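# Remove the curved centering support from beneath an arch

## Task

Pull the curved wooden support out from beneath the arch so that the arch remains upright and none of its blocks shift from their positions; use any number of the arms.

## Robot and tools

Robots: four identical i2rt Big YAM arms named arm1, arm2, arm3 and arm4. Each has six joints, a two-finger gripper and a wrist camera (armN_cam_wrist). Fixed room cameras are cam_back, cam_front and cam_top. Arm feet in the scene frame (metres): arm1 near x=+0.650 y=-0.006 z=+0.794, facing roughly -x... more precisely each foot faces along its own +x, with arm1's quaternion near identity so it faces +x; arm2 at x=0.000 y=+0.656 z=+0.746; arm3 at x=-0.649 y=+0.006 z=+0.801; arm4 at x=-0.003 y=-0.653 z=+0.754. The table tops lie at z=0.720. A hand reaches roughly 1.0 m from its joint1 axis.

Frame: one shared scene frame, origin on the floor, +z up, units metres. The hand point sits between the finger pads, about 1 cm short of the tips. Fingers point along the hand's +z axis and open and close along its y axis. hand_target is where the hand would be at the joint targets currently held; under load the hand may stop short. Printed hand positions can be off, especially at long reach.

Tool move: optional keys arm1..arm4 and cameras. Each arm key holds an object with any of: joints, target, speed, min_time_s. An arm you omit receives nothing new but may still be driving toward an older target.
- joints: absolute values by name. joint1_rad -2.879..2.879 (rotates about the foot, positive counter-clockwise seen from above, 0 along the foot's facing); joint2_rad 0..3.141 (shoulder, 0 = upper arm back and roughly flat, rising and swinging forward as it grows); joint3_rad 0..3.019 (elbow, 0 folded); joint4_rad -1.692..1.57 (hand pitch, positive tips fingers up); joint5_rad -1.57..1.57 (sideways swing, positive to the arm's right); joint6_rad -2.094..2.094 (roll, positive clockwise seen from behind); gripper_m 0..0.093, the fingertip gap in metres. Done tolerances are ±0.045, 0.14, 0.09, 0.055, 0.03, 0.035 rad and ±0.003 m.
- target: a single list of seven numbers [x, y, z, qw, qx, qy, qz], an absolute hand pose in the scene frame (metres, unit quaternion wxyz), in the same form the 'hand' line prints. The hand travels in a straight line from its hand_target toward it. When target is used, joints may contain only gripper_m.
- speed: top path speed in m/s, 0.002..0.5, default 0.25; only allowed alongside target. Rotation is capped at twice that value in rad/s.
- min_time_s: 0.1..8 s, the shortest duration for that arm's joint motions; it sits beside joints.
All motions of one call begin together. Hand paths in one call finish together, paced by the slowest; each lasts 0.5 to 10 s and no action exceeds 15 s. Each control step limits the commanded pose to within 100 mm and 20 degrees of the measured hand; expect centimetre-level final errors, drift from the line, and overspeed near full stretch. Joint moves can swing the hand along wide curves. Paths do not avoid objects or other arms. Unknown keys make a call invalid; out-of-range values get it refused, and a refusal cancels the rest of that reply's move, wait and finished_scene calls.

cameras: list of names or ["all"]; [] for none; omitted means all only for an empty move. An empty move returns the full state, scene number and images.

Tool wait: seconds 0..10, optional cameras; commands nothing new. zoom_image: camera plus region [x0, y0, x1, y1] in pixels of that camera's newest image (672x504), at most 504 per side. finished_scene: scene number; call nothing after it in the same reply.

Reading results: the 'move' line lists each arm sent a motion with 'done' or its worst status. 'as last shown' marks arms not in the action; their status reads 'not commanded'. 'pictures' gives image order. off_target: stopped short, may still push. time_out: the arm keeps a nearby target and keeps pushing; on_its_own lists joints not yet there ('held at' is a target, not a reading). To relieve pushing, command the reported position. 'joint command not followed' or 'pose unreachable' means a self/arm-collision or reach check held back the arm's targets (gripper commands still run); it may keep trying later. Joint velocities are in rad/s (gripper m/s); 'within noise' means stationary. Joint torques include gravity, are signed toward increasing joint values, and joints 3 and 4 wrap at ±28 N m.

Gripper: when gripping a rigid part hard, gripper_m reads up to about 0.005 m below its width (some read up to 0.002 wider); closed on nothing it reads 0.000–0.003. Grip is light just under the first-contact reading and reaches full force about 0.005 m below it. Open well above the reading to release.

Hazards: arms keep pushing after contact and can push hard; sustained pushing, holding loads or outstretched poses heat motors. MOTOR HOT appears at 85 °C; at 100 °C an OVER-TEMPERATURE FAULT drops that arm for 30–60 s or more, after which stopped keys show 'limit_stop_at_motor_heat' and should be resent. Avoid hard contact between robots, including one gripper closing on another's fingers; the safety check may react late and ignores fingers, housings and wrist cameras. Don't strike fixed or heavy items, drop or release moving parts, or push anything out of the work area; a small disturbance may occasionally nudge loose objects. Slide the support out gently so no arch block moves, and leave everything stable before finishing. Smooth, low-effort motion is preferred, and the scene keeps running while you compose replies.

Each tool is called after ">>>" in YAML: its name, and indented under it one key for each argument.

## Session

>>> move:

Scene clock: 0.00 s.
Joint torques (N m): no reading
Motor temperatures (°C): arm1=[38 34 37 30 33 32 34] | arm2=[37 32 31 34 36 30 31] | arm3=[30 39 35 33 32 33 37] | arm4=[33 33 32 36 36 28 38]
Heat: arm1: hottest joint1_rad 38 °C; arm2: hottest joint1_rad 37 °C; arm3: hottest joint2_rad 39 °C; arm4: hottest gripper 38 °C.
Joint velocities: within noise
arm1.joint_positions: joint1_rad=-0.338 joint2_rad=+0.579 joint3_rad=+1.357 joint4_rad=-1.551 joint5_rad=-0.092 joint6_rad=+0.681 gripper_m=+0.09396
arm1.joint_status: not commanded
arm1.hand: x=+0.4682 y=+0.0429 z=+1.2854 quat_wxyz=(+0.101, +0.807, -0.442, -0.380) (m; scene frame)
arm1.hand_target: x=+0.4697 y=+0.0423 z=+1.2939 quat_wxyz=(+0.102, +0.803, -0.439, -0.390) (m; scene frame)
arm1.hand_status: not commanded
arm2.joint_positions: joint1_rad=-0.491 joint2_rad=+0.571 joint3_rad=+1.396 joint4_rad=-1.145 joint5_rad=+0.158 joint6_rad=+0.378 gripper_m=+0.09396
arm2.joint_status: not commanded
arm2.hand: x=-0.1424 y=+0.4717 z=+1.3418 quat_wxyz=(-0.330, -0.780, -0.216, +0.486) (m; scene frame)
arm2.hand_target: x=-0.1404 y=+0.4751 z=+1.3501 quat_wxyz=(-0.336, -0.774, -0.213, +0.492) (m; scene frame)
arm2.hand_status: not commanded
arm3.joint_positions: joint1_rad=-0.617 joint2_rad=+0.648 joint3_rad=+1.424 joint4_rad=-1.441 joint5_rad=-0.053 joint6_rad=+0.679 gripper_m=+0.09396
arm3.joint_status: not commanded
arm3.hand: x=-0.4492 y=-0.1083 z=+1.3285 quat_wxyz=(-0.435, -0.518, -0.735, -0.041) (m; scene frame)
arm3.hand_target: x=-0.4509 y=-0.1071 z=+1.3401 quat_wxyz=(-0.447, -0.514, -0.731, -0.042) (m; scene frame)
arm3.hand_status: not commanded
arm4.joint_positions: joint1_rad=-0.377 joint2_rad=+0.615 joint3_rad=+1.493 joint4_rad=-1.274 joint5_rad=+0.157 joint6_rad=-0.616 gripper_m=+0.09396
arm4.joint_status: not commanded
arm4.hand: x=+0.0978 y=-0.4603 z=+1.3602 quat_wxyz=(-0.554, +0.623, -0.545, -0.090) (m; scene frame)
arm4.hand_target: x=+0.0963 y=-0.4637 z=+1.3683 quat_wxyz=(-0.562, +0.618, -0.542, -0.093) (m; scene frame)
arm4.hand_status: not commanded
pictures: arm1_cam_wrist, arm2_cam_wrist, arm3_cam_wrist, arm4_cam_wrist, cam_back, cam_front, cam_top

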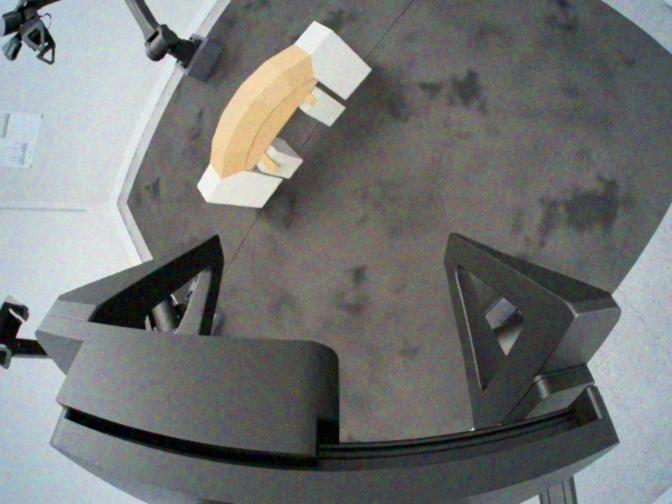

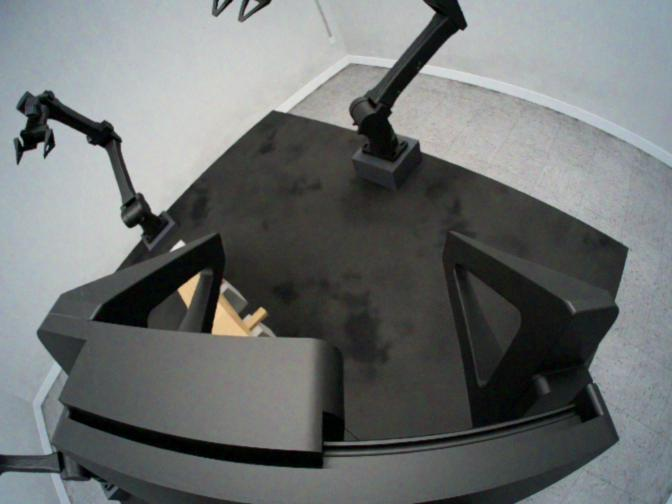

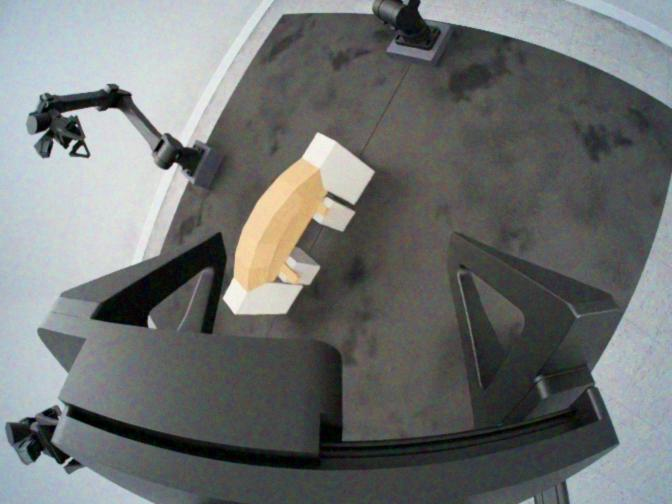

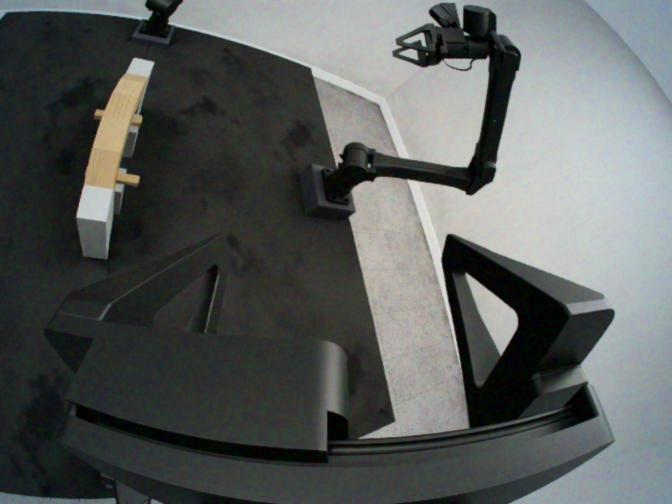

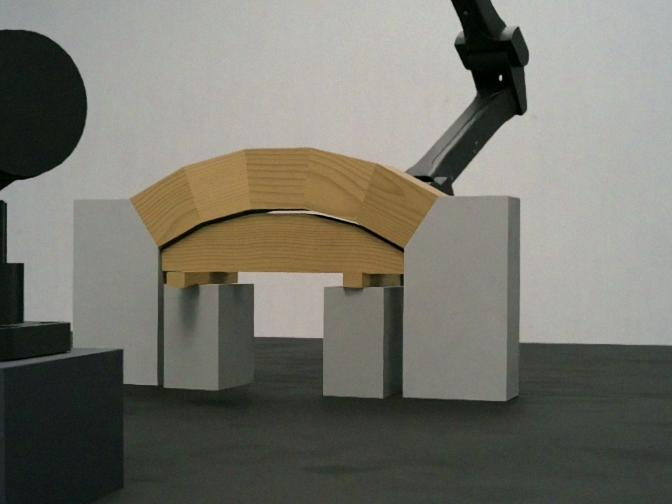

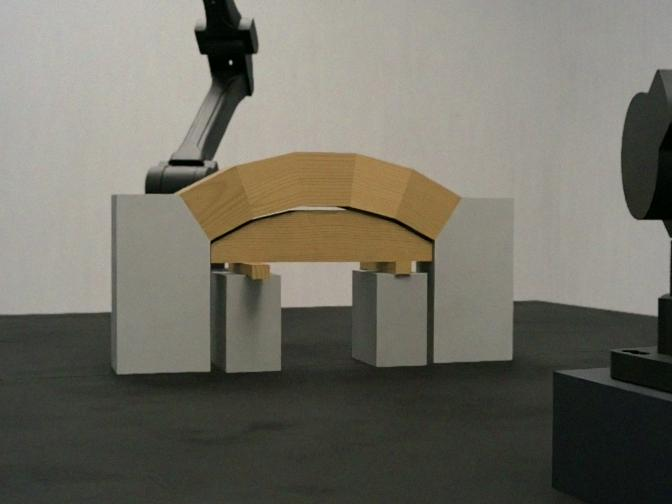

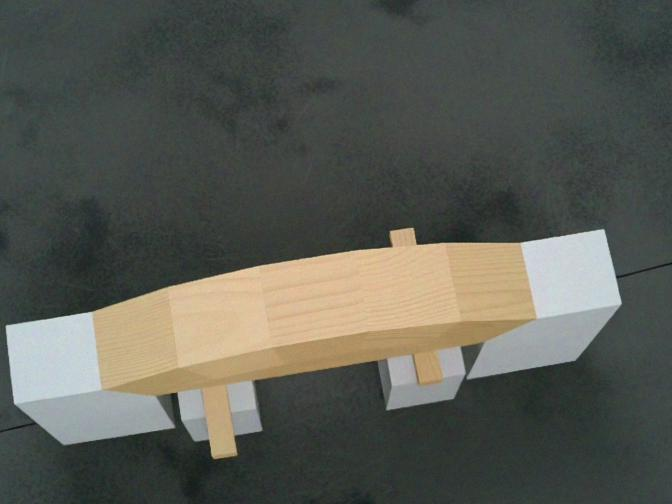

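>>> zoom_image:
  camera: "cam_back"
  region: [120, 130, 460, 400]

>>> zoom_image:
  camera: "cam_front"
  region: [170, 140, 500, 390]

>>> zoom_image:
  camera: "cam_top"
  region: [100, 220, 604, 480]

>>> zoom_image:
  camera: "arm4_cam_wrist"
  region: [60, 40, 200, 270]

Scaled by 1.482 from the camera's 672x504 image, which has a finer 960x720 frame.

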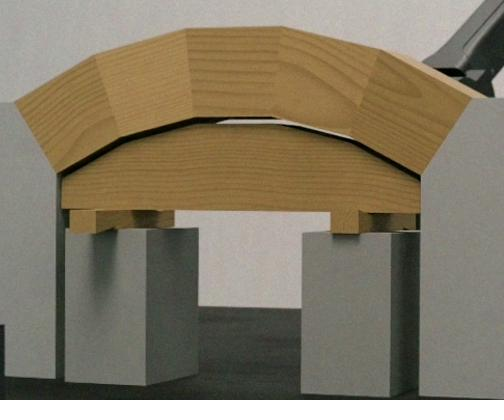

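Scaled by 1.527 from the camera's 672x504 image, which has a finer 960x720 frame.

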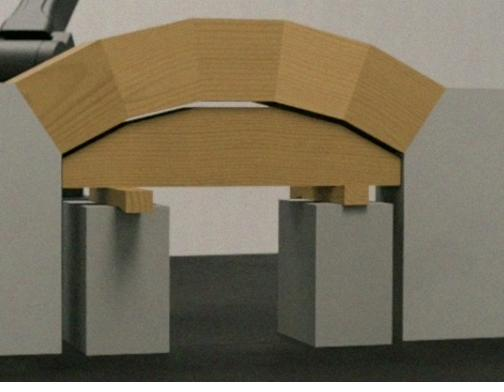

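Scaled by 1.000.

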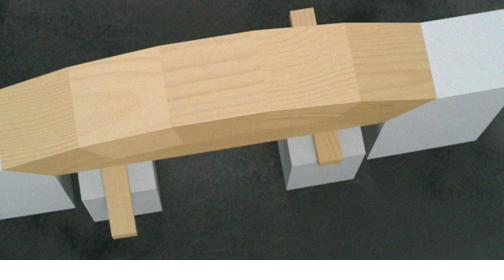

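Scaled by 2.191 from the camera's 672x504 image, which has a finer 960x720 frame.

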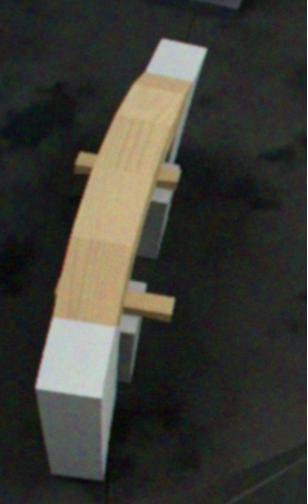

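>>> move:
  arm3: {"target": [-0.2, 0.0, 0.9, 0.707, 0, 0.707, 0], "joints": {"gripper_m": 0.08}}
  arm1: {"target": [0.26, 0.0, 0.9, 0, -0.707, 0, 0.707], "joints": {"gripper_m": 0.08}}
  cameras: ["arm1_cam_wrist","arm3_cam_wrist"]

Scene clock: 7.27 s.
Joint torques (N m): arm1=[-1.67 -4.48 1.43 3.59 -0.13 -0.22] | arm2=[1.08 3.72 9.5 2.48 0.1 -0.01] | arm3=[-0.38 -7.53 3.9 2.22 -0.02 -0.04] | arm4=[-1.14 4.42 8.34 2.36 0.08 0.08]
Motor temperatures (°C): arm1=[38 34 37 30 33 32 34] | arm2=[36 32 32 34 36 30 31] | arm3=[30 39 37 33 32 33 37] | arm4=[33 33 33 36 36 28 38]
Heat: arm1: hottest joint1_rad 38 °C; arm2: hottest joint1_rad 36 °C; arm3: hottest joint2_rad 39 °C; arm4: hottest gripper 38 °C.
move: arm1 done; arm3 done
Joint velocities: within noise
arm1.joint_positions: joint1_rad=+0.011 joint2_rad=+1.729 joint3_rad=+0.137 joint4_rad=+1.561 joint5_rad=-0.027 joint6_rad=+0.019 gripper_m=+0.08011
arm1.joint_status: all done
arm1.hand: x=+0.2623 y=-0.0057 z=+0.8999 quat_wxyz=(+0.008, +0.717, +0.001, -0.697) (m; scene frame)
arm1.hand_target: x=+0.2599 y=-0.0001 z=+0.9004 quat_wxyz=(+0.000, +0.712, +0.000, -0.702) (m; scene frame)
arm1.hand_status: done (0.006 m and 1.8 deg from the pose sent, 0.440 m and 65.9 deg at the start; a joint's target at an end of its range on 21 of 113 steps)
arm2, arm4: as last shown
arm3.joint_positions: joint1_rad=-0.057 joint2_rad=+1.793 joint3_rad=+0.280 joint4_rad=+1.499 joint5_rad=-0.018 joint6_rad=+0.017 gripper_m=+0.08009
arm3.joint_status: all done
arm3.hand: x=-0.2068 y=+0.0012 z=+0.8976 quat_wxyz=(-0.699, -0.004, -0.715, -0.004) (m; scene frame)
arm3.hand_target: x=-0.2002 y=+0.0000 z=+0.9001 quat_wxyz=(-0.707, +0.000, -0.707, +0.000) (m; scene frame)
arm3.hand_status: done (0.007 m and 1.4 deg from the pose sent, 0.507 m and 68.3 deg at the start)
pictures: arm1_cam_wrist, arm3_cam_wrist
camera_calibration:
arm1_cam_wrist: T_world_to_cam=[[0.00194315, 0.999946, -0.010182, 0.0131756], [0.602676, -0.0092961, -0.797932, 0.563113], [-0.797984, -0.00458592, -0.602661, 0.879389], [0, 0, 0, 1]] pos_world=[0.362338, -0.00390732, 0.979434]
arm3_cam_wrist: T_world_to_cam=[[0.0137005, -0.999778, -0.0160333, 0.019264], [-0.626712, 0.00390841, -0.779241, 0.571716], [0.77913, 0.0207243, -0.626519, 0.851307], [0, 0, 0, 1]] pos_world=[-0.305242, -0.000617495, 0.979174]

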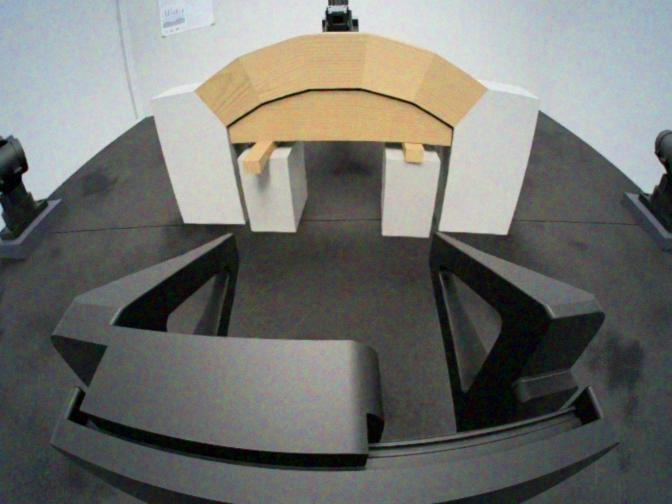

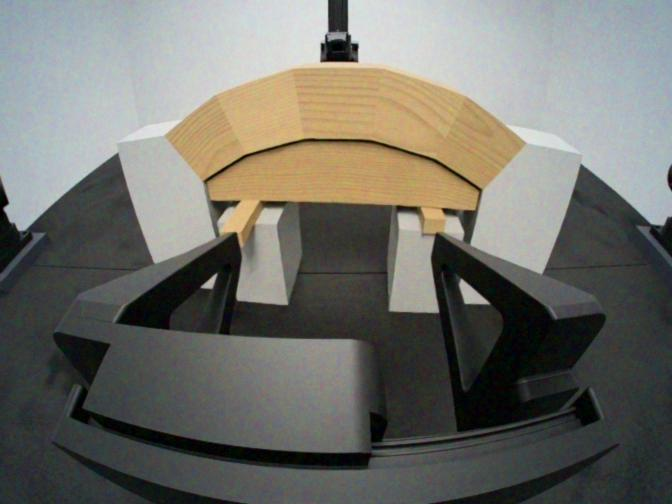

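>>> zoom_image:
  camera: "arm3_cam_wrist"
  region: [180, 120, 500, 320]

>>> zoom_image:
  camera: "arm1_cam_wrist"
  region: [220, 70, 470, 240]

Scaled by 1.575 from the camera's 672x504 image, which has a finer 960x720 frame.

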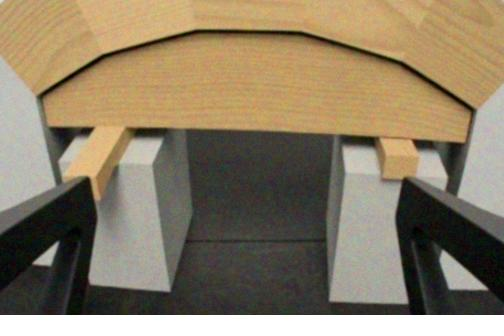

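Scaled by 2.016 from the camera's 672x504 image, which has a finer 960x720 frame.

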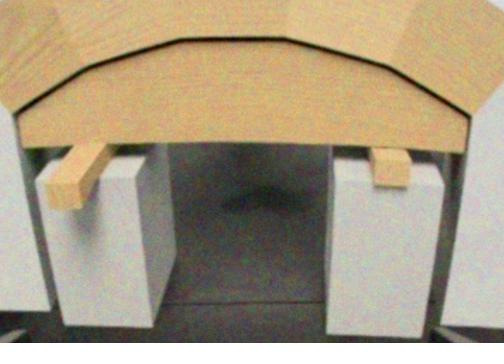

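>>> move:
  arm3: {"target": [-0.12, 0.003, 0.85, 0.707, 0, 0.707, 0], "speed": 0.15}
  arm1: {"target": [0.22, 0.003, 0.87, -0.5, -0.5, 0.5, 0.5], "speed": 0.15}
  cameras: ["arm1_cam_wrist","arm3_cam_wrist","cam_back","cam_front","cam_top"]

Scene clock: 15.17 s.
Joint torques (N m): arm1=[-1.49 -6.24 1.61 3.55 0.08 -0.13] | arm2=[1.14 3.96 9.51 2.5 0.09 -0.02] | arm3=[0.38 -10.81 3.79 1.81 0.27 -0.04] | arm4=[-1.2 4.6 8.24 2.18 0.03 0.08]
Motor temperatures (°C): arm1=[38 34 37 31 32 32 34] | arm2=[36 32 33 34 35 29 30] | arm3=[30 39 37 33 32 33 37] | arm4=[33 33 33 36 36 28 38]
Heat: arm1: hottest joint1_rad 38 °C; arm2: hottest joint1_rad 36 °C; arm3: hottest joint2_rad 39 °C; arm4: hottest gripper 38 °C.
move: arm1 off_target; arm3 done
Joint velocities: within noise
arm1.joint_positions: joint1_rad=+0.003 joint2_rad=+1.873 joint3_rad=+0.249 joint4_rad=+1.561 joint5_rad=-0.039 joint6_rad=+1.566 gripper_m=+0.08011
arm1.joint_status: not commanded
arm1.hand: x=+0.2242 y=-0.0035 z=+0.8707 quat_wxyz=(+0.486, +0.522, -0.507, -0.484) (m; scene frame)
arm1.hand_target: x=+0.2199 y=+0.0030 z=+0.8705 quat_wxyz=(+0.489, +0.511, -0.511, -0.489) (m; scene frame)
arm1.hand_status: off_target (0.008 m and 3.6 deg from the pose sent, 0.053 m and 89.4 deg at the start; a joint's target at an end of its range on 173 of 183 steps)
arm2, arm4: as last shown
arm3.joint_positions: joint1_rad=-0.057 joint2_rad=+2.039 joint3_rad=+0.525 joint4_rad=+1.514 joint5_rad=-0.011 joint6_rad=+0.017 gripper_m=+0.08009
arm3.joint_status: not commanded
arm3.hand: x=-0.1257 y=-0.0019 z=+0.8533 quat_wxyz=(-0.704, -0.006, -0.710, -0.001) (m; scene frame)
arm3.hand_target: x=-0.1202 y=+0.0030 z=+0.8501 quat_wxyz=(-0.707, +0.000, -0.707, +0.000) (m; scene frame)
arm3.hand_status: done (0.008 m and 0.9 deg from the pose sent, 0.099 m and 1.4 deg at the start)
pictures: arm1_cam_wrist, arm3_cam_wrist, cam_back, cam_front, cam_top
camera_calibration:
arm1_cam_wrist: T_world_to_cam=[[0.0725303, 0.0128248, -0.997284, 0.850997], [0.592958, -0.804566, 0.0327781, -0.161173], [-0.80196, -0.593725, -0.06596, 0.36293], [0, 0, 0, 1]] pos_world=[0.324901, 0.074893, 0.877907]
arm3_cam_wrist: T_world_to_cam=[[0.00644526, -0.999859, -0.0155257, 0.0130331], [-0.61556, 0.00826868, -0.788047, 0.597019], [0.788064, 0.0146361, -0.61542, 0.751981], [0, 0, 0, 1]] pos_world=[-0.225192, -0.00291142, 0.933465]

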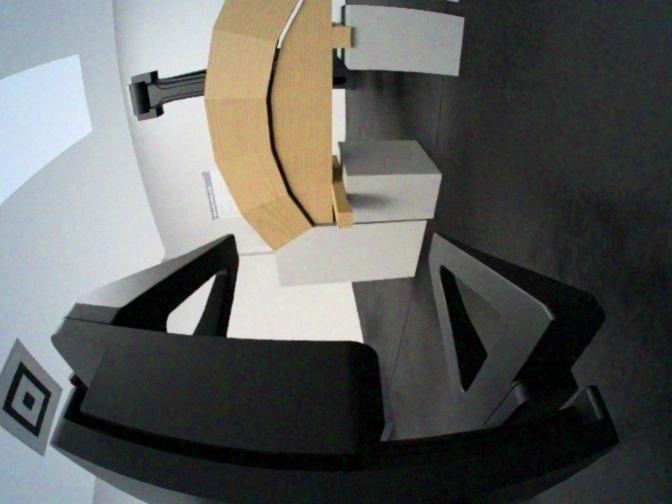

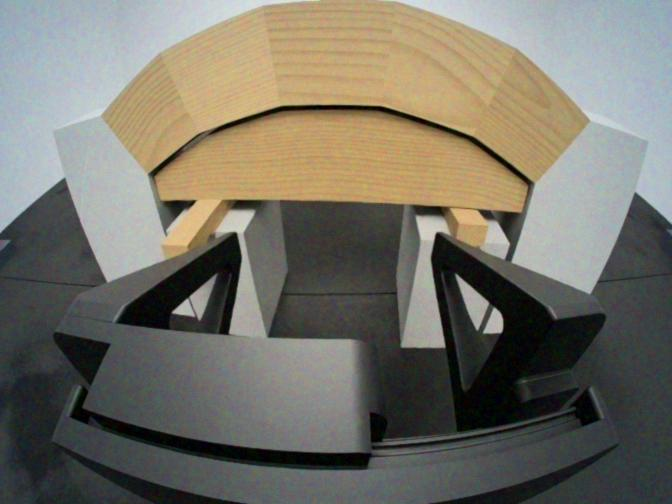

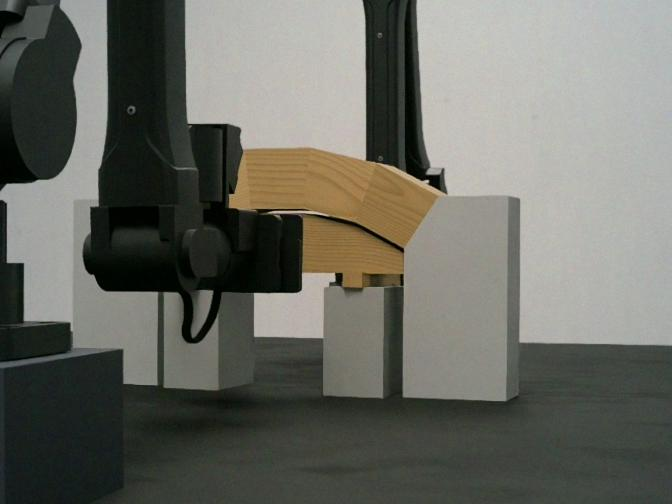

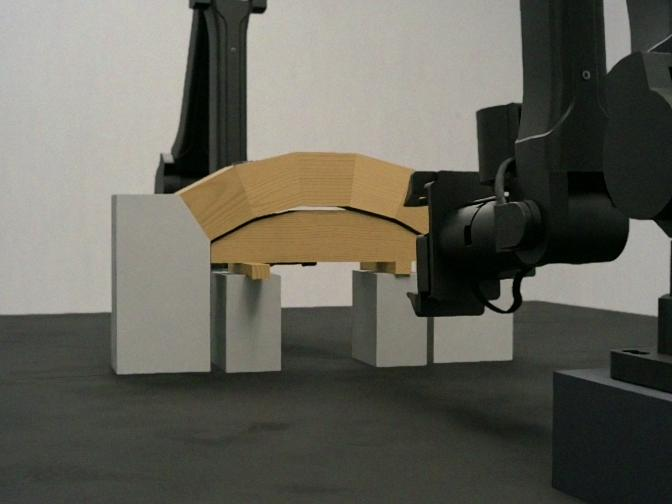

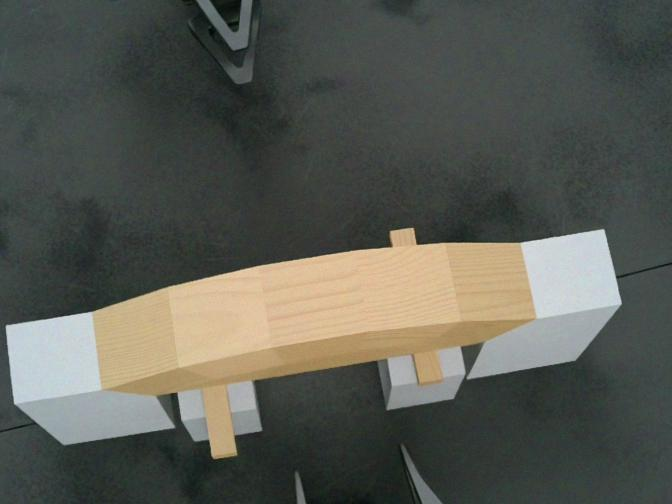

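>>> move:
  arm3: {"target": [-0.048, 0.0017, 0.85, 0.7066, 0.0247, 0.7066, -0.0247], "speed": 0.1, "joints": {"gripper_m": 0.08}}
  arm1: {"target": [0.19, -0.0155, 0.85, -0.4822, -0.4822, 0.5172, 0.5172], "speed": 0.1}
  cameras: ["arm1_cam_wrist","arm3_cam_wrist","cam_front","cam_top"]

Scene clock: 17.73 s.
Joint torques (N m): arm1=[0.73 -7.71 1.63 3.54 0.13 -0.1] | arm2=[1.14 3.78 9.5 2.44 0.08 -0.02] | arm3=[0.44 -12.86 6.02 0.96 0.26 -0.03] | arm4=[-1.2 4.54 8.2 2.41 0.07 0.08]
Motor temperatures (°C): arm1=[38 34 37 31 32 32 34] | arm2=[36 32 33 34 35 29 30] | arm3=[30 40 37 33 32 33 37] | arm4=[33 33 33 36 36 28 38]
Heat: arm1: hottest joint1_rad 38 °C; arm2: hottest joint1_rad 36 °C; arm3: hottest joint2_rad 40 °C; arm4: hottest gripper 38 °C.
move: arm1 off_target; arm3 off_target
Joint velocities: within noise
arm1.joint_positions: joint1_rad=+0.085 joint2_rad=+1.969 joint3_rad=+0.344 joint4_rad=+1.561 joint5_rad=+0.143 joint6_rad=+1.576 gripper_m=+0.08011
arm1.joint_status: not commanded
arm1.hand: x=+0.1936 y=-0.0088 z=+0.8522 quat_wxyz=(+0.461, +0.496, -0.532, -0.508) (m; scene frame)
arm1.hand_target: x=+0.1900 y=-0.0155 z=+0.8504 quat_wxyz=(+0.471, +0.493, -0.529, -0.506) (m; scene frame)
arm1.hand_status: off_target (0.008 m and 3.5 deg from the pose sent, 0.042 m and 6.0 deg at the start; a joint's target at an end of its range on 41 of 41 steps)
arm2, arm4: as last shown
arm3.joint_positions: joint1_rad=-0.029 joint2_rad=+2.071 joint3_rad=+0.716 joint4_rad=+1.369 joint5_rad=+0.086 joint6_rad=+0.017 gripper_m=+0.08009
arm3.joint_status: all done
arm3.hand: x=-0.0563 y=-0.0036 z=+0.8573 quat_wxyz=(-0.709, -0.031, -0.704, +0.023) (m; scene frame)
arm3.hand_target: x=-0.0485 y=+0.0018 z=+0.8501 quat_wxyz=(-0.707, -0.025, -0.707, +0.025) (m; scene frame)
arm3.hand_status: off_target (0.012 m and 0.9 deg from the pose sent, 0.078 m and 3.7 deg at the start)
pictures: arm1_cam_wrist, arm3_cam_wrist, cam_front, cam_top
camera_calibration:
arm1_cam_wrist: T_world_to_cam=[[0.0728166, 0.00678699, -0.997322, 0.834745], [0.509913, -0.859653, 0.0313797, -0.1299], [-0.857138, -0.510833, -0.0660578, 0.345444], [0, 0, 0, 1]] pos_world=[0.301548, 0.0591301, 0.859406]
arm3_cam_wrist: T_world_to_cam=[[-0.0622418, -0.997938, -0.0156506, 0.00711853], [-0.601402, 0.050015, -0.797379, 0.65183], [0.796518, -0.040218, -0.603275, 0.689712], [0, 0, 0, 1]] pos_world=[-0.156913, 0.0022414, 0.935954]

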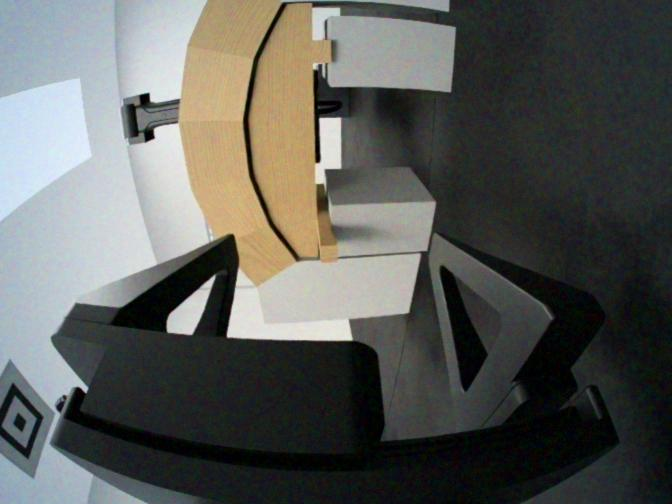

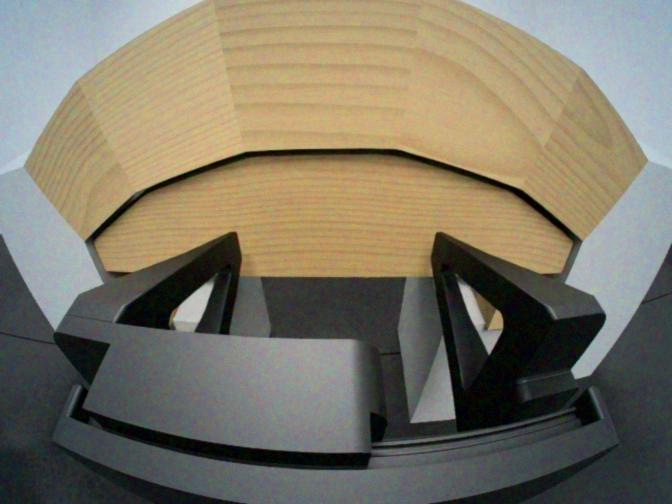

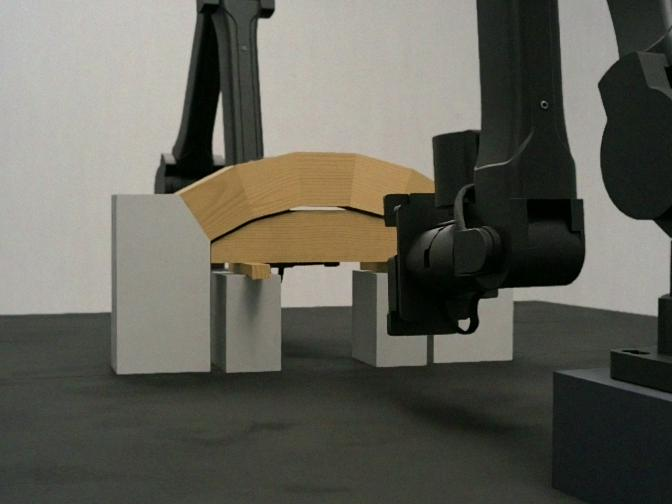

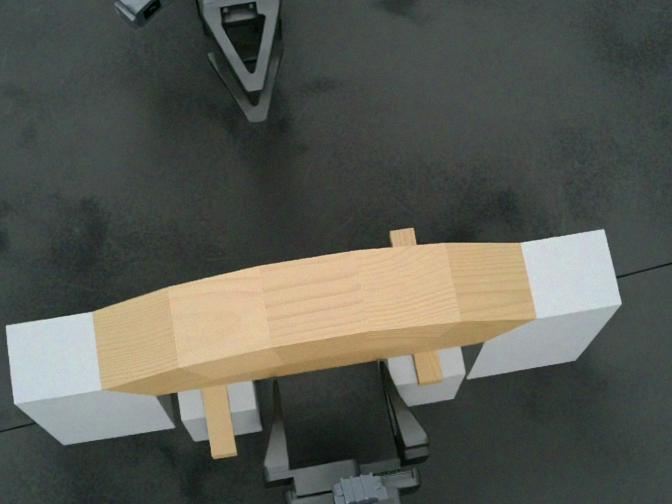

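>>> move:
  arm3: {"target": [-0.048, 0.0057, 0.858, 0.7066, 0.0247, 0.7066, -0.0247], "speed": 0.1}
  cameras: ["arm1_cam_wrist","cam_front","cam_back","arm3_cam_wrist"]

>>> zoom_image:
  camera: "arm1_cam_wrist"
  region: [170, 0, 470, 280]

>>> zoom_image:
  camera: "cam_front"
  region: [170, 140, 450, 390]

>>> zoom_image:
  camera: "cam_back"
  region: [70, 140, 450, 390]

Scene clock: 19.10 s.
Joint torques (N m): arm1=[0.62 -7.59 1.58 3.55 0.13 -0.08] | arm2=[1.14 3.96 9.47 2.43 0.1 -0.02] | arm3=[0.5 -15.03 5.65 0.95 0.27 -0.04] | arm4=[-0.85 4.54 8.12 2.37 0.08 0.06]
Motor temperatures (°C): arm1=[38 34 37 31 32 32 34] | arm2=[36 32 33 34 35 29 30] | arm3=[30 40 37 33 32 33 37] | arm4=[33 33 33 36 36 28 38]
Heat: arm1: hottest joint1_rad 38 °C; arm2: hottest joint1_rad 36 °C; arm3: hottest joint2_rad 40 °C; arm4: hottest gripper 38 °C.
move: arm3 off_target
Joint velocities: within noise
arm1, arm2, arm4: as last shown
arm3.joint_positions: joint1_rad=-0.020 joint2_rad=+2.071 joint3_rad=+0.716 joint4_rad=+1.349 joint5_rad=+0.095 joint6_rad=+0.017 gripper_m=+0.08009
arm3.joint_status: not commanded
arm3.hand: x=-0.0564 y=+0.0002 z=+0.8522 quat_wxyz=(-0.702, -0.030, -0.711, +0.024) (m; scene frame)
arm3.hand_target: x=-0.0483 y=+0.0057 z=+0.8582 quat_wxyz=(-0.707, -0.025, -0.707, +0.025) (m; scene frame)
arm3.hand_status: off_target (0.012 m and 1.0 deg from the pose sent, 0.013 m and 0.8 deg at the start)
pictures: arm1_cam_wrist, arm3_cam_wrist, cam_back, cam_front
camera_calibration:
arm1_cam_wrist: T_world_to_cam=[[0.072794, 0.0064239, -0.997326, 0.834777], [0.509856, -0.859677, 0.0316766, -0.130136], [-0.857175, -0.510798, -0.0658545, 0.345278], [0, 0, 0, 1]] pos_world=[0.301548, 0.0591302, 0.859405]
arm3_cam_wrist: T_world_to_cam=[[-0.0627334, -0.997931, -0.0141058, 0.00954276], [-0.617718, 0.0499253, -0.784813, 0.635859], [0.783894, -0.0405206, -0.619572, 0.700008], [0, 0, 0, 1]] pos_world=[-0.155352, 0.0061423, 0.93287]

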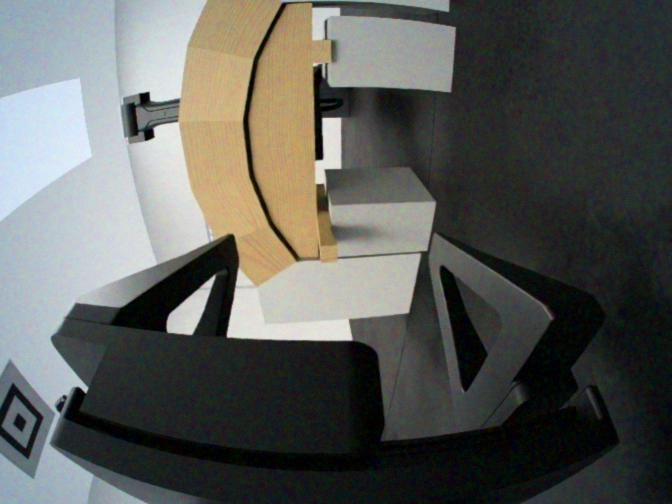

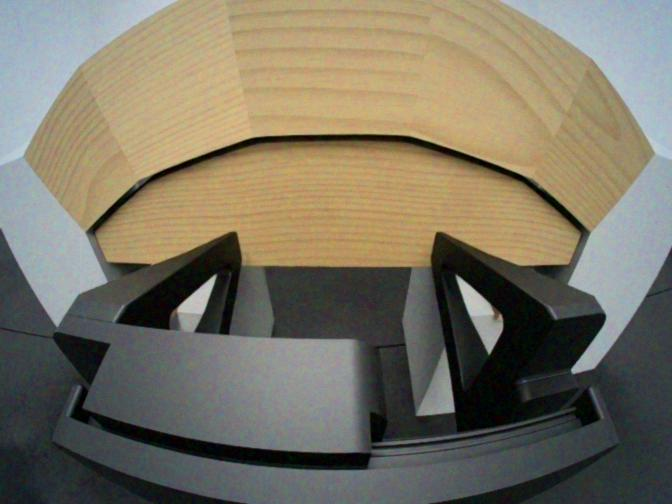

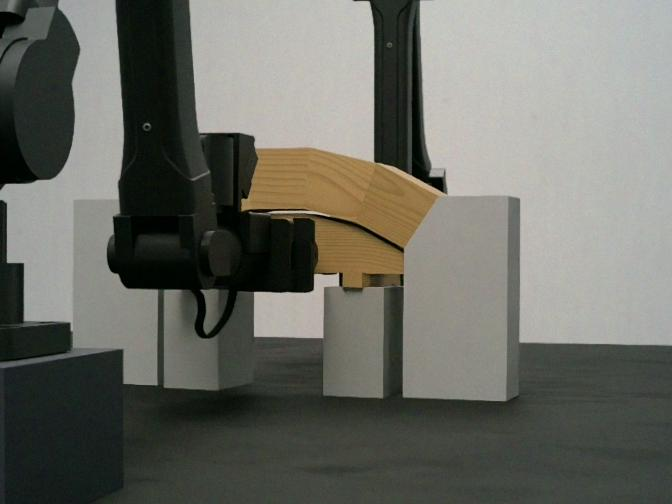

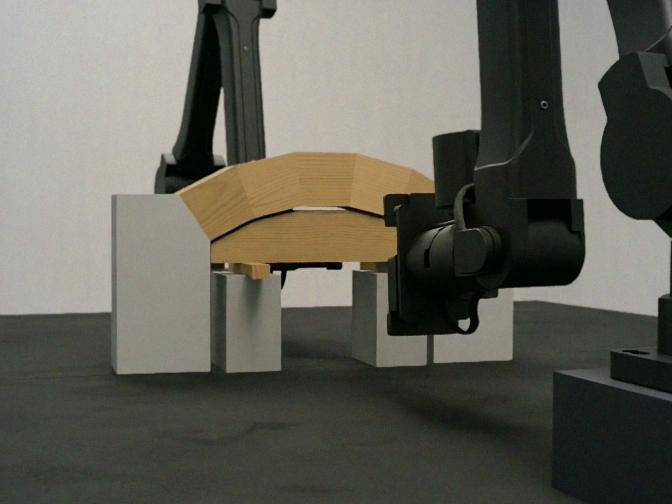

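Scaled by 1.680 from the camera's 672x504 image, which has a finer 960x720 frame.

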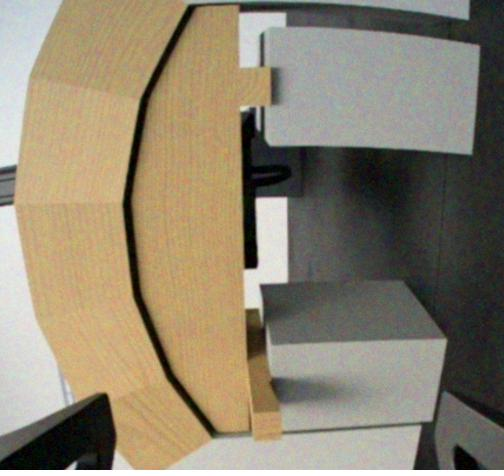

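Scaled by 1.800 from the camera's 672x504 image, which has a finer 960x720 frame.

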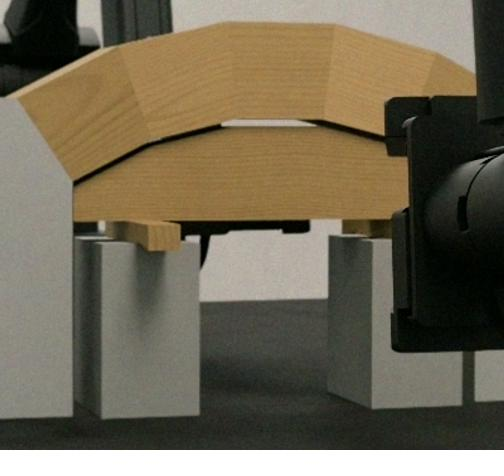

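Scaled by 1.326 from the camera's 672x504 image, which has a finer 960x720 frame.

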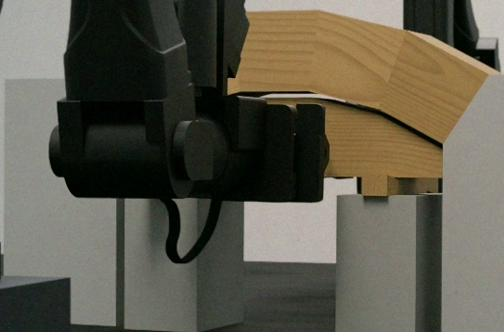

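>>> move:
  arm3: {"target": [0.0, 0.004, 0.857, 0.7066, 0.0247, 0.7066, -0.0247], "speed": 0.04}
  cameras: ["arm1_cam_wrist","cam_top","cam_back","arm3_cam_wrist","cam_front"]

Scene clock: 21.30 s.
Joint torques (N m): arm1=[0.67 -7.59 1.59 3.56 0.13 -0.09] | arm2=[1.03 3.84 9.5 2.44 0.09 -0.01] | arm3=[-0.21 -14.21 7.94 0.95 -0.02 -0.03] | arm4=[-1.08 4.42 8.21 2.4 0.03 0.06]
Motor temperatures (°C): arm1=[38 34 37 31 32 31 34] | arm2=[36 32 33 34 35 29 30] | arm3=[30 40 37 33 32 33 37] | arm4=[33 33 33 36 35 28 38]
Heat: arm1: hottest joint1_rad 38 °C; arm2: hottest joint1_rad 36 °C; arm3: hottest joint2_rad 40 °C; arm4: hottest gripper 38 °C.
move: arm3 off_target
Joint velocities: within noise
arm1, arm2, arm4: as last shown
arm3.joint_positions: joint1_rad=-0.020 joint2_rad=+2.088 joint3_rad=+0.840 joint4_rad=+1.255 joint5_rad=+0.095 joint6_rad=+0.016 gripper_m=+0.08008
arm3.joint_status: not commanded
arm3.hand: x=-0.0119 y=+0.0010 z=+0.8614 quat_wxyz=(-0.706, -0.031, -0.707, +0.024) (m; scene frame)
arm3.hand_target: x=-0.0007 y=+0.0040 z=+0.8570 quat_wxyz=(-0.707, -0.025, -0.707, +0.025) (m; scene frame)
arm3.hand_status: off_target (0.013 m and 0.7 deg from the pose sent, 0.057 m and 1.0 deg at the start)
pictures: arm1_cam_wrist, arm3_cam_wrist, cam_back, cam_front, cam_top
camera_calibration:
arm1_cam_wrist: T_world_to_cam=[[0.072794, 0.0064239, -0.997326, 0.834777], [0.509856, -0.859677, 0.0316766, -0.130136], [-0.857175, -0.510798, -0.0658545, 0.345278], [0, 0, 0, 1]] pos_world=[0.301548, 0.0591302, 0.859405]
arm3_cam_wrist: T_world_to_cam=[[-0.0627857, -0.997924, -0.014332, 0.0134889], [-0.608116, 0.0496392, -0.792295, 0.677049], [0.791361, -0.0410292, -0.60997, 0.66273], [0, 0, 0, 1]] pos_world=[-0.111888, 0.00704407, 0.940861]

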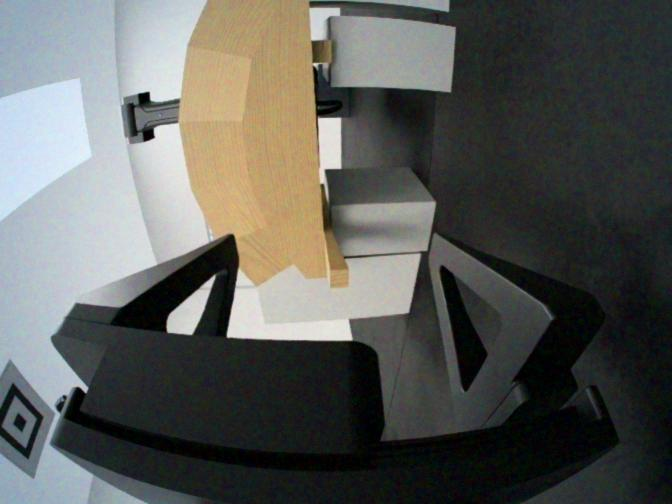

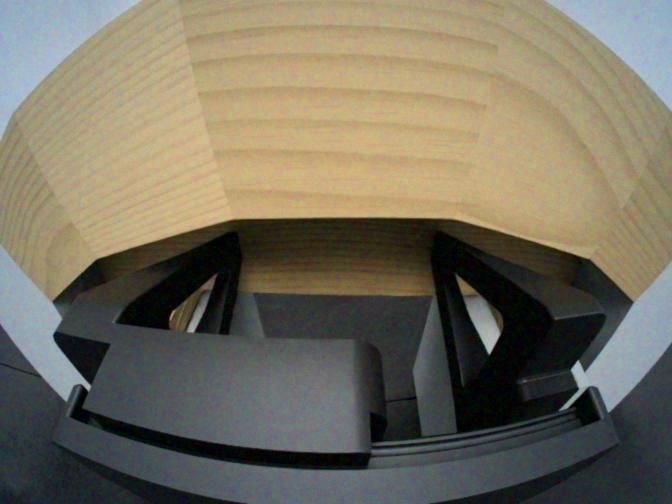

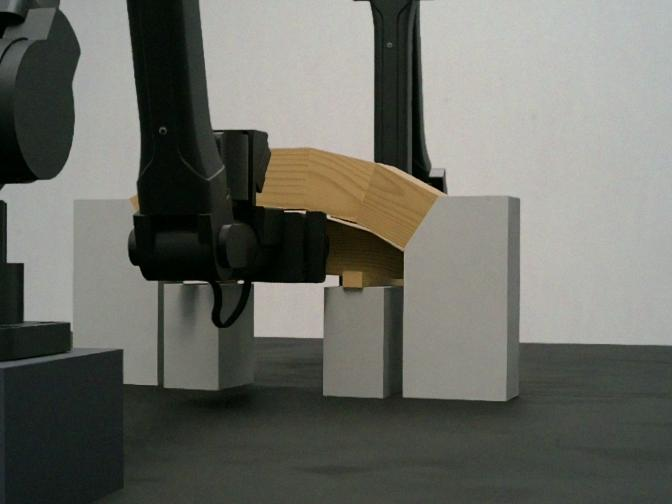

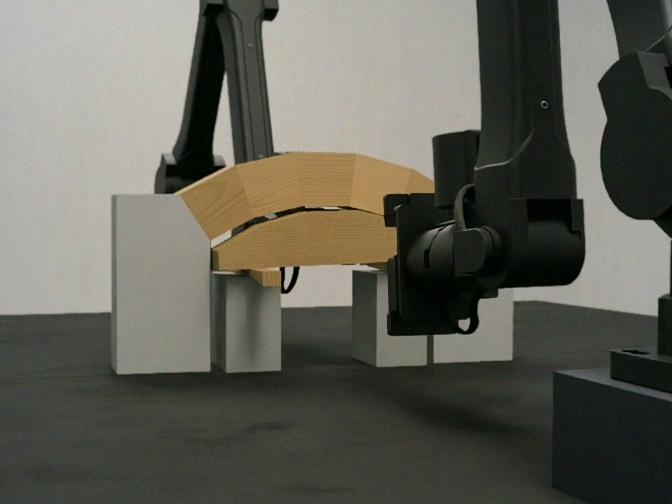

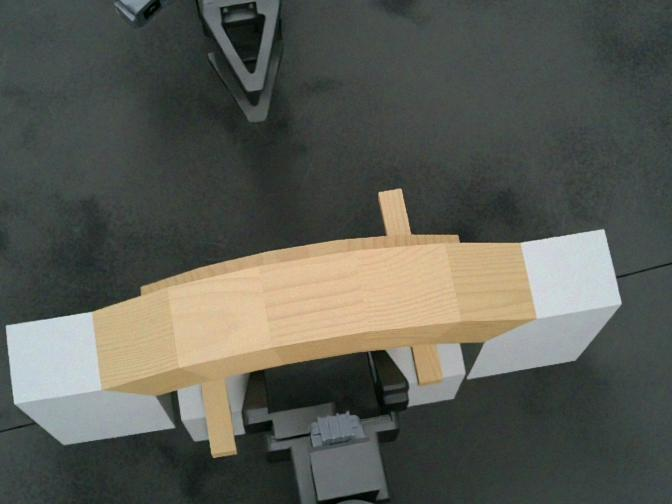

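>>> move:
  arm1: {"target": [0.12, -0.006, 0.876, -0.4822, -0.4822, 0.5172, 0.5172], "speed": 0.1, "joints": {"gripper_m": 0.09}}
  arm3: {"target": [-0.001, 0.004, 0.85, 0.7066, 0.0247, 0.7066, -0.0247], "speed": 0.04}
  cameras: ["arm1_cam_wrist","cam_top","cam_back","arm3_cam_wrist","cam_front"]

Scene clock: 23.83 s.
Joint torques (N m): arm1=[-1.49 -12.57 3.4 1.62 -0.11 -0.16] | arm2=[1.14 4.01 9.5 2.51 0.11 -0.02] | arm3=[0.09 -14.27 7.6 1.65 0 -0.03] | arm4=[-1.14 4.54 8.23 2.24 0.05 0.08]
Motor temperatures (°C): arm1=[37 34 37 31 32 31 33] | arm2=[36 32 33 34 35 29 30] | arm3=[30 40 37 33 32 32 37] | arm4=[33 33 34 36 35 28 38]
Heat: arm1: hottest joint1_rad 37 °C; arm2: hottest joint1_rad 36 °C; arm3: hottest joint2_rad 40 °C; arm4: hottest gripper 38 °C.
move: arm1 off_target; arm3 off_target
Joint velocities: within noise
arm1.joint_positions: joint1_rad=+0.072 joint2_rad=+1.958 joint3_rad=+0.510 joint4_rad=+1.426 joint5_rad=+0.106 joint6_rad=+1.576 gripper_m=+0.08989
arm1.joint_status: all done
arm1.hand: x=+0.1288 y=-0.0125 z=+0.8673 quat_wxyz=(+0.479, +0.491, -0.518, -0.512) (m; scene frame)
arm1.hand_target: x=+0.1203 y=-0.0060 z=+0.8763 quat_wxyz=(+0.482, +0.482, -0.517, -0.517) (m; scene frame)
arm1.hand_status: off_target (0.014 m and 1.2 deg from the pose sent, 0.077 m and 3.5 deg at the start)
arm2, arm4: as last shown
arm3.joint_positions: joint1_rad=-0.020 joint2_rad=+2.106 joint3_rad=+0.844 joint4_rad=+1.255 joint5_rad=+0.095 joint6_rad=+0.016 gripper_m=+0.08008
arm3.joint_status: not commanded
arm3.hand: x=-0.0118 y=+0.0010 z=+0.8517 quat_wxyz=(-0.701, -0.030, -0.712, +0.024) (m; scene frame)
arm3.hand_target: x=-0.0015 y=+0.0040 z=+0.8501 quat_wxyz=(-0.707, -0.025, -0.707, +0.025) (m; scene frame)
arm3.hand_status: off_target (0.011 m and 1.0 deg from the pose sent, 0.016 m and 0.7 deg at the start)
pictures: arm1_cam_wrist, arm3_cam_wrist, cam_back, cam_front, cam_top
camera_calibration:
arm1_cam_wrist: T_world_to_cam=[[0.0311735, 0.00399258, -0.999506, 0.861698], [0.531635, -0.84687, 0.0131983, -0.0873529], [-0.846399, -0.531784, -0.0285225, 0.25483], [0, 0, 0, 1]] pos_world=[0.235266, 0.0580975, 0.869694]
arm3_cam_wrist: T_world_to_cam=[[-0.0627203, -0.997943, -0.0132613, 0.0124636], [-0.619253, 0.0493333, -0.78364, 0.661998], [0.782683, -0.0409381, -0.621073, 0.666006], [0, 0, 0, 1]] pos_world=[-0.110546, 0.00704442, 0.932572]

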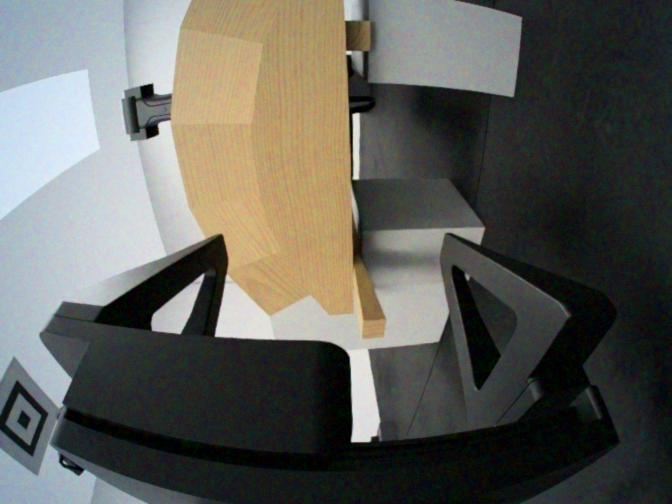

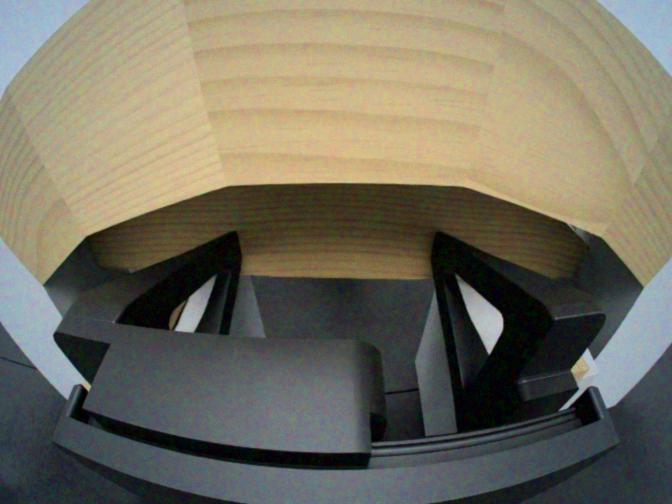

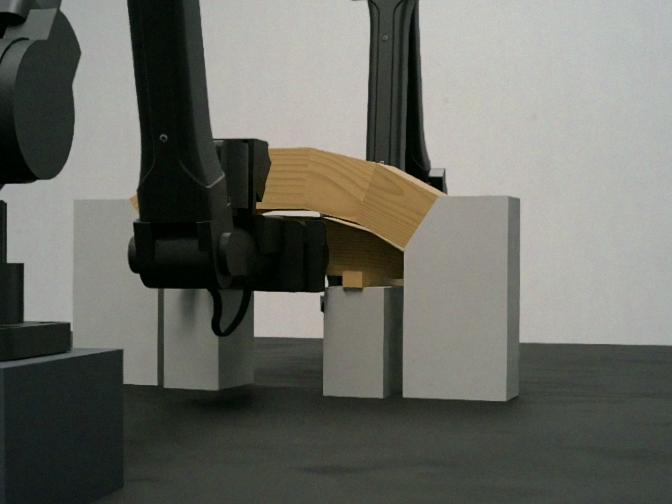

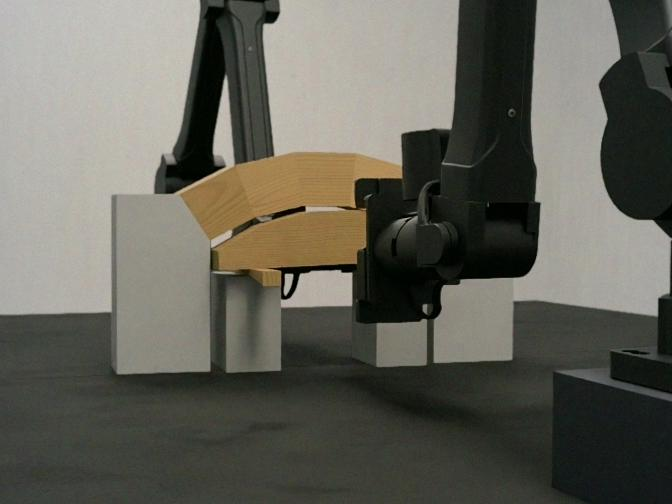

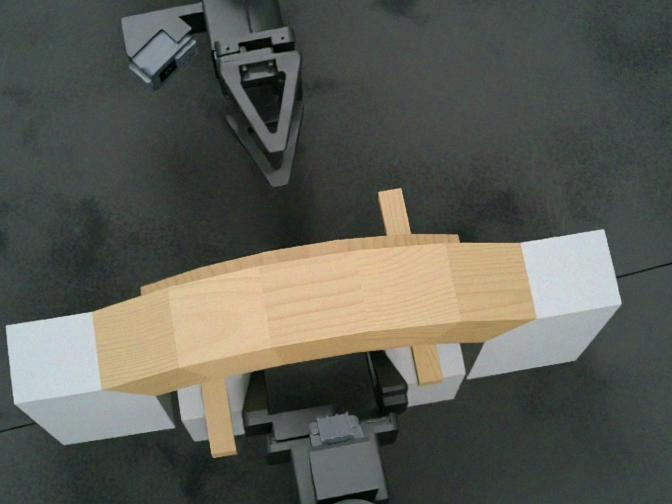

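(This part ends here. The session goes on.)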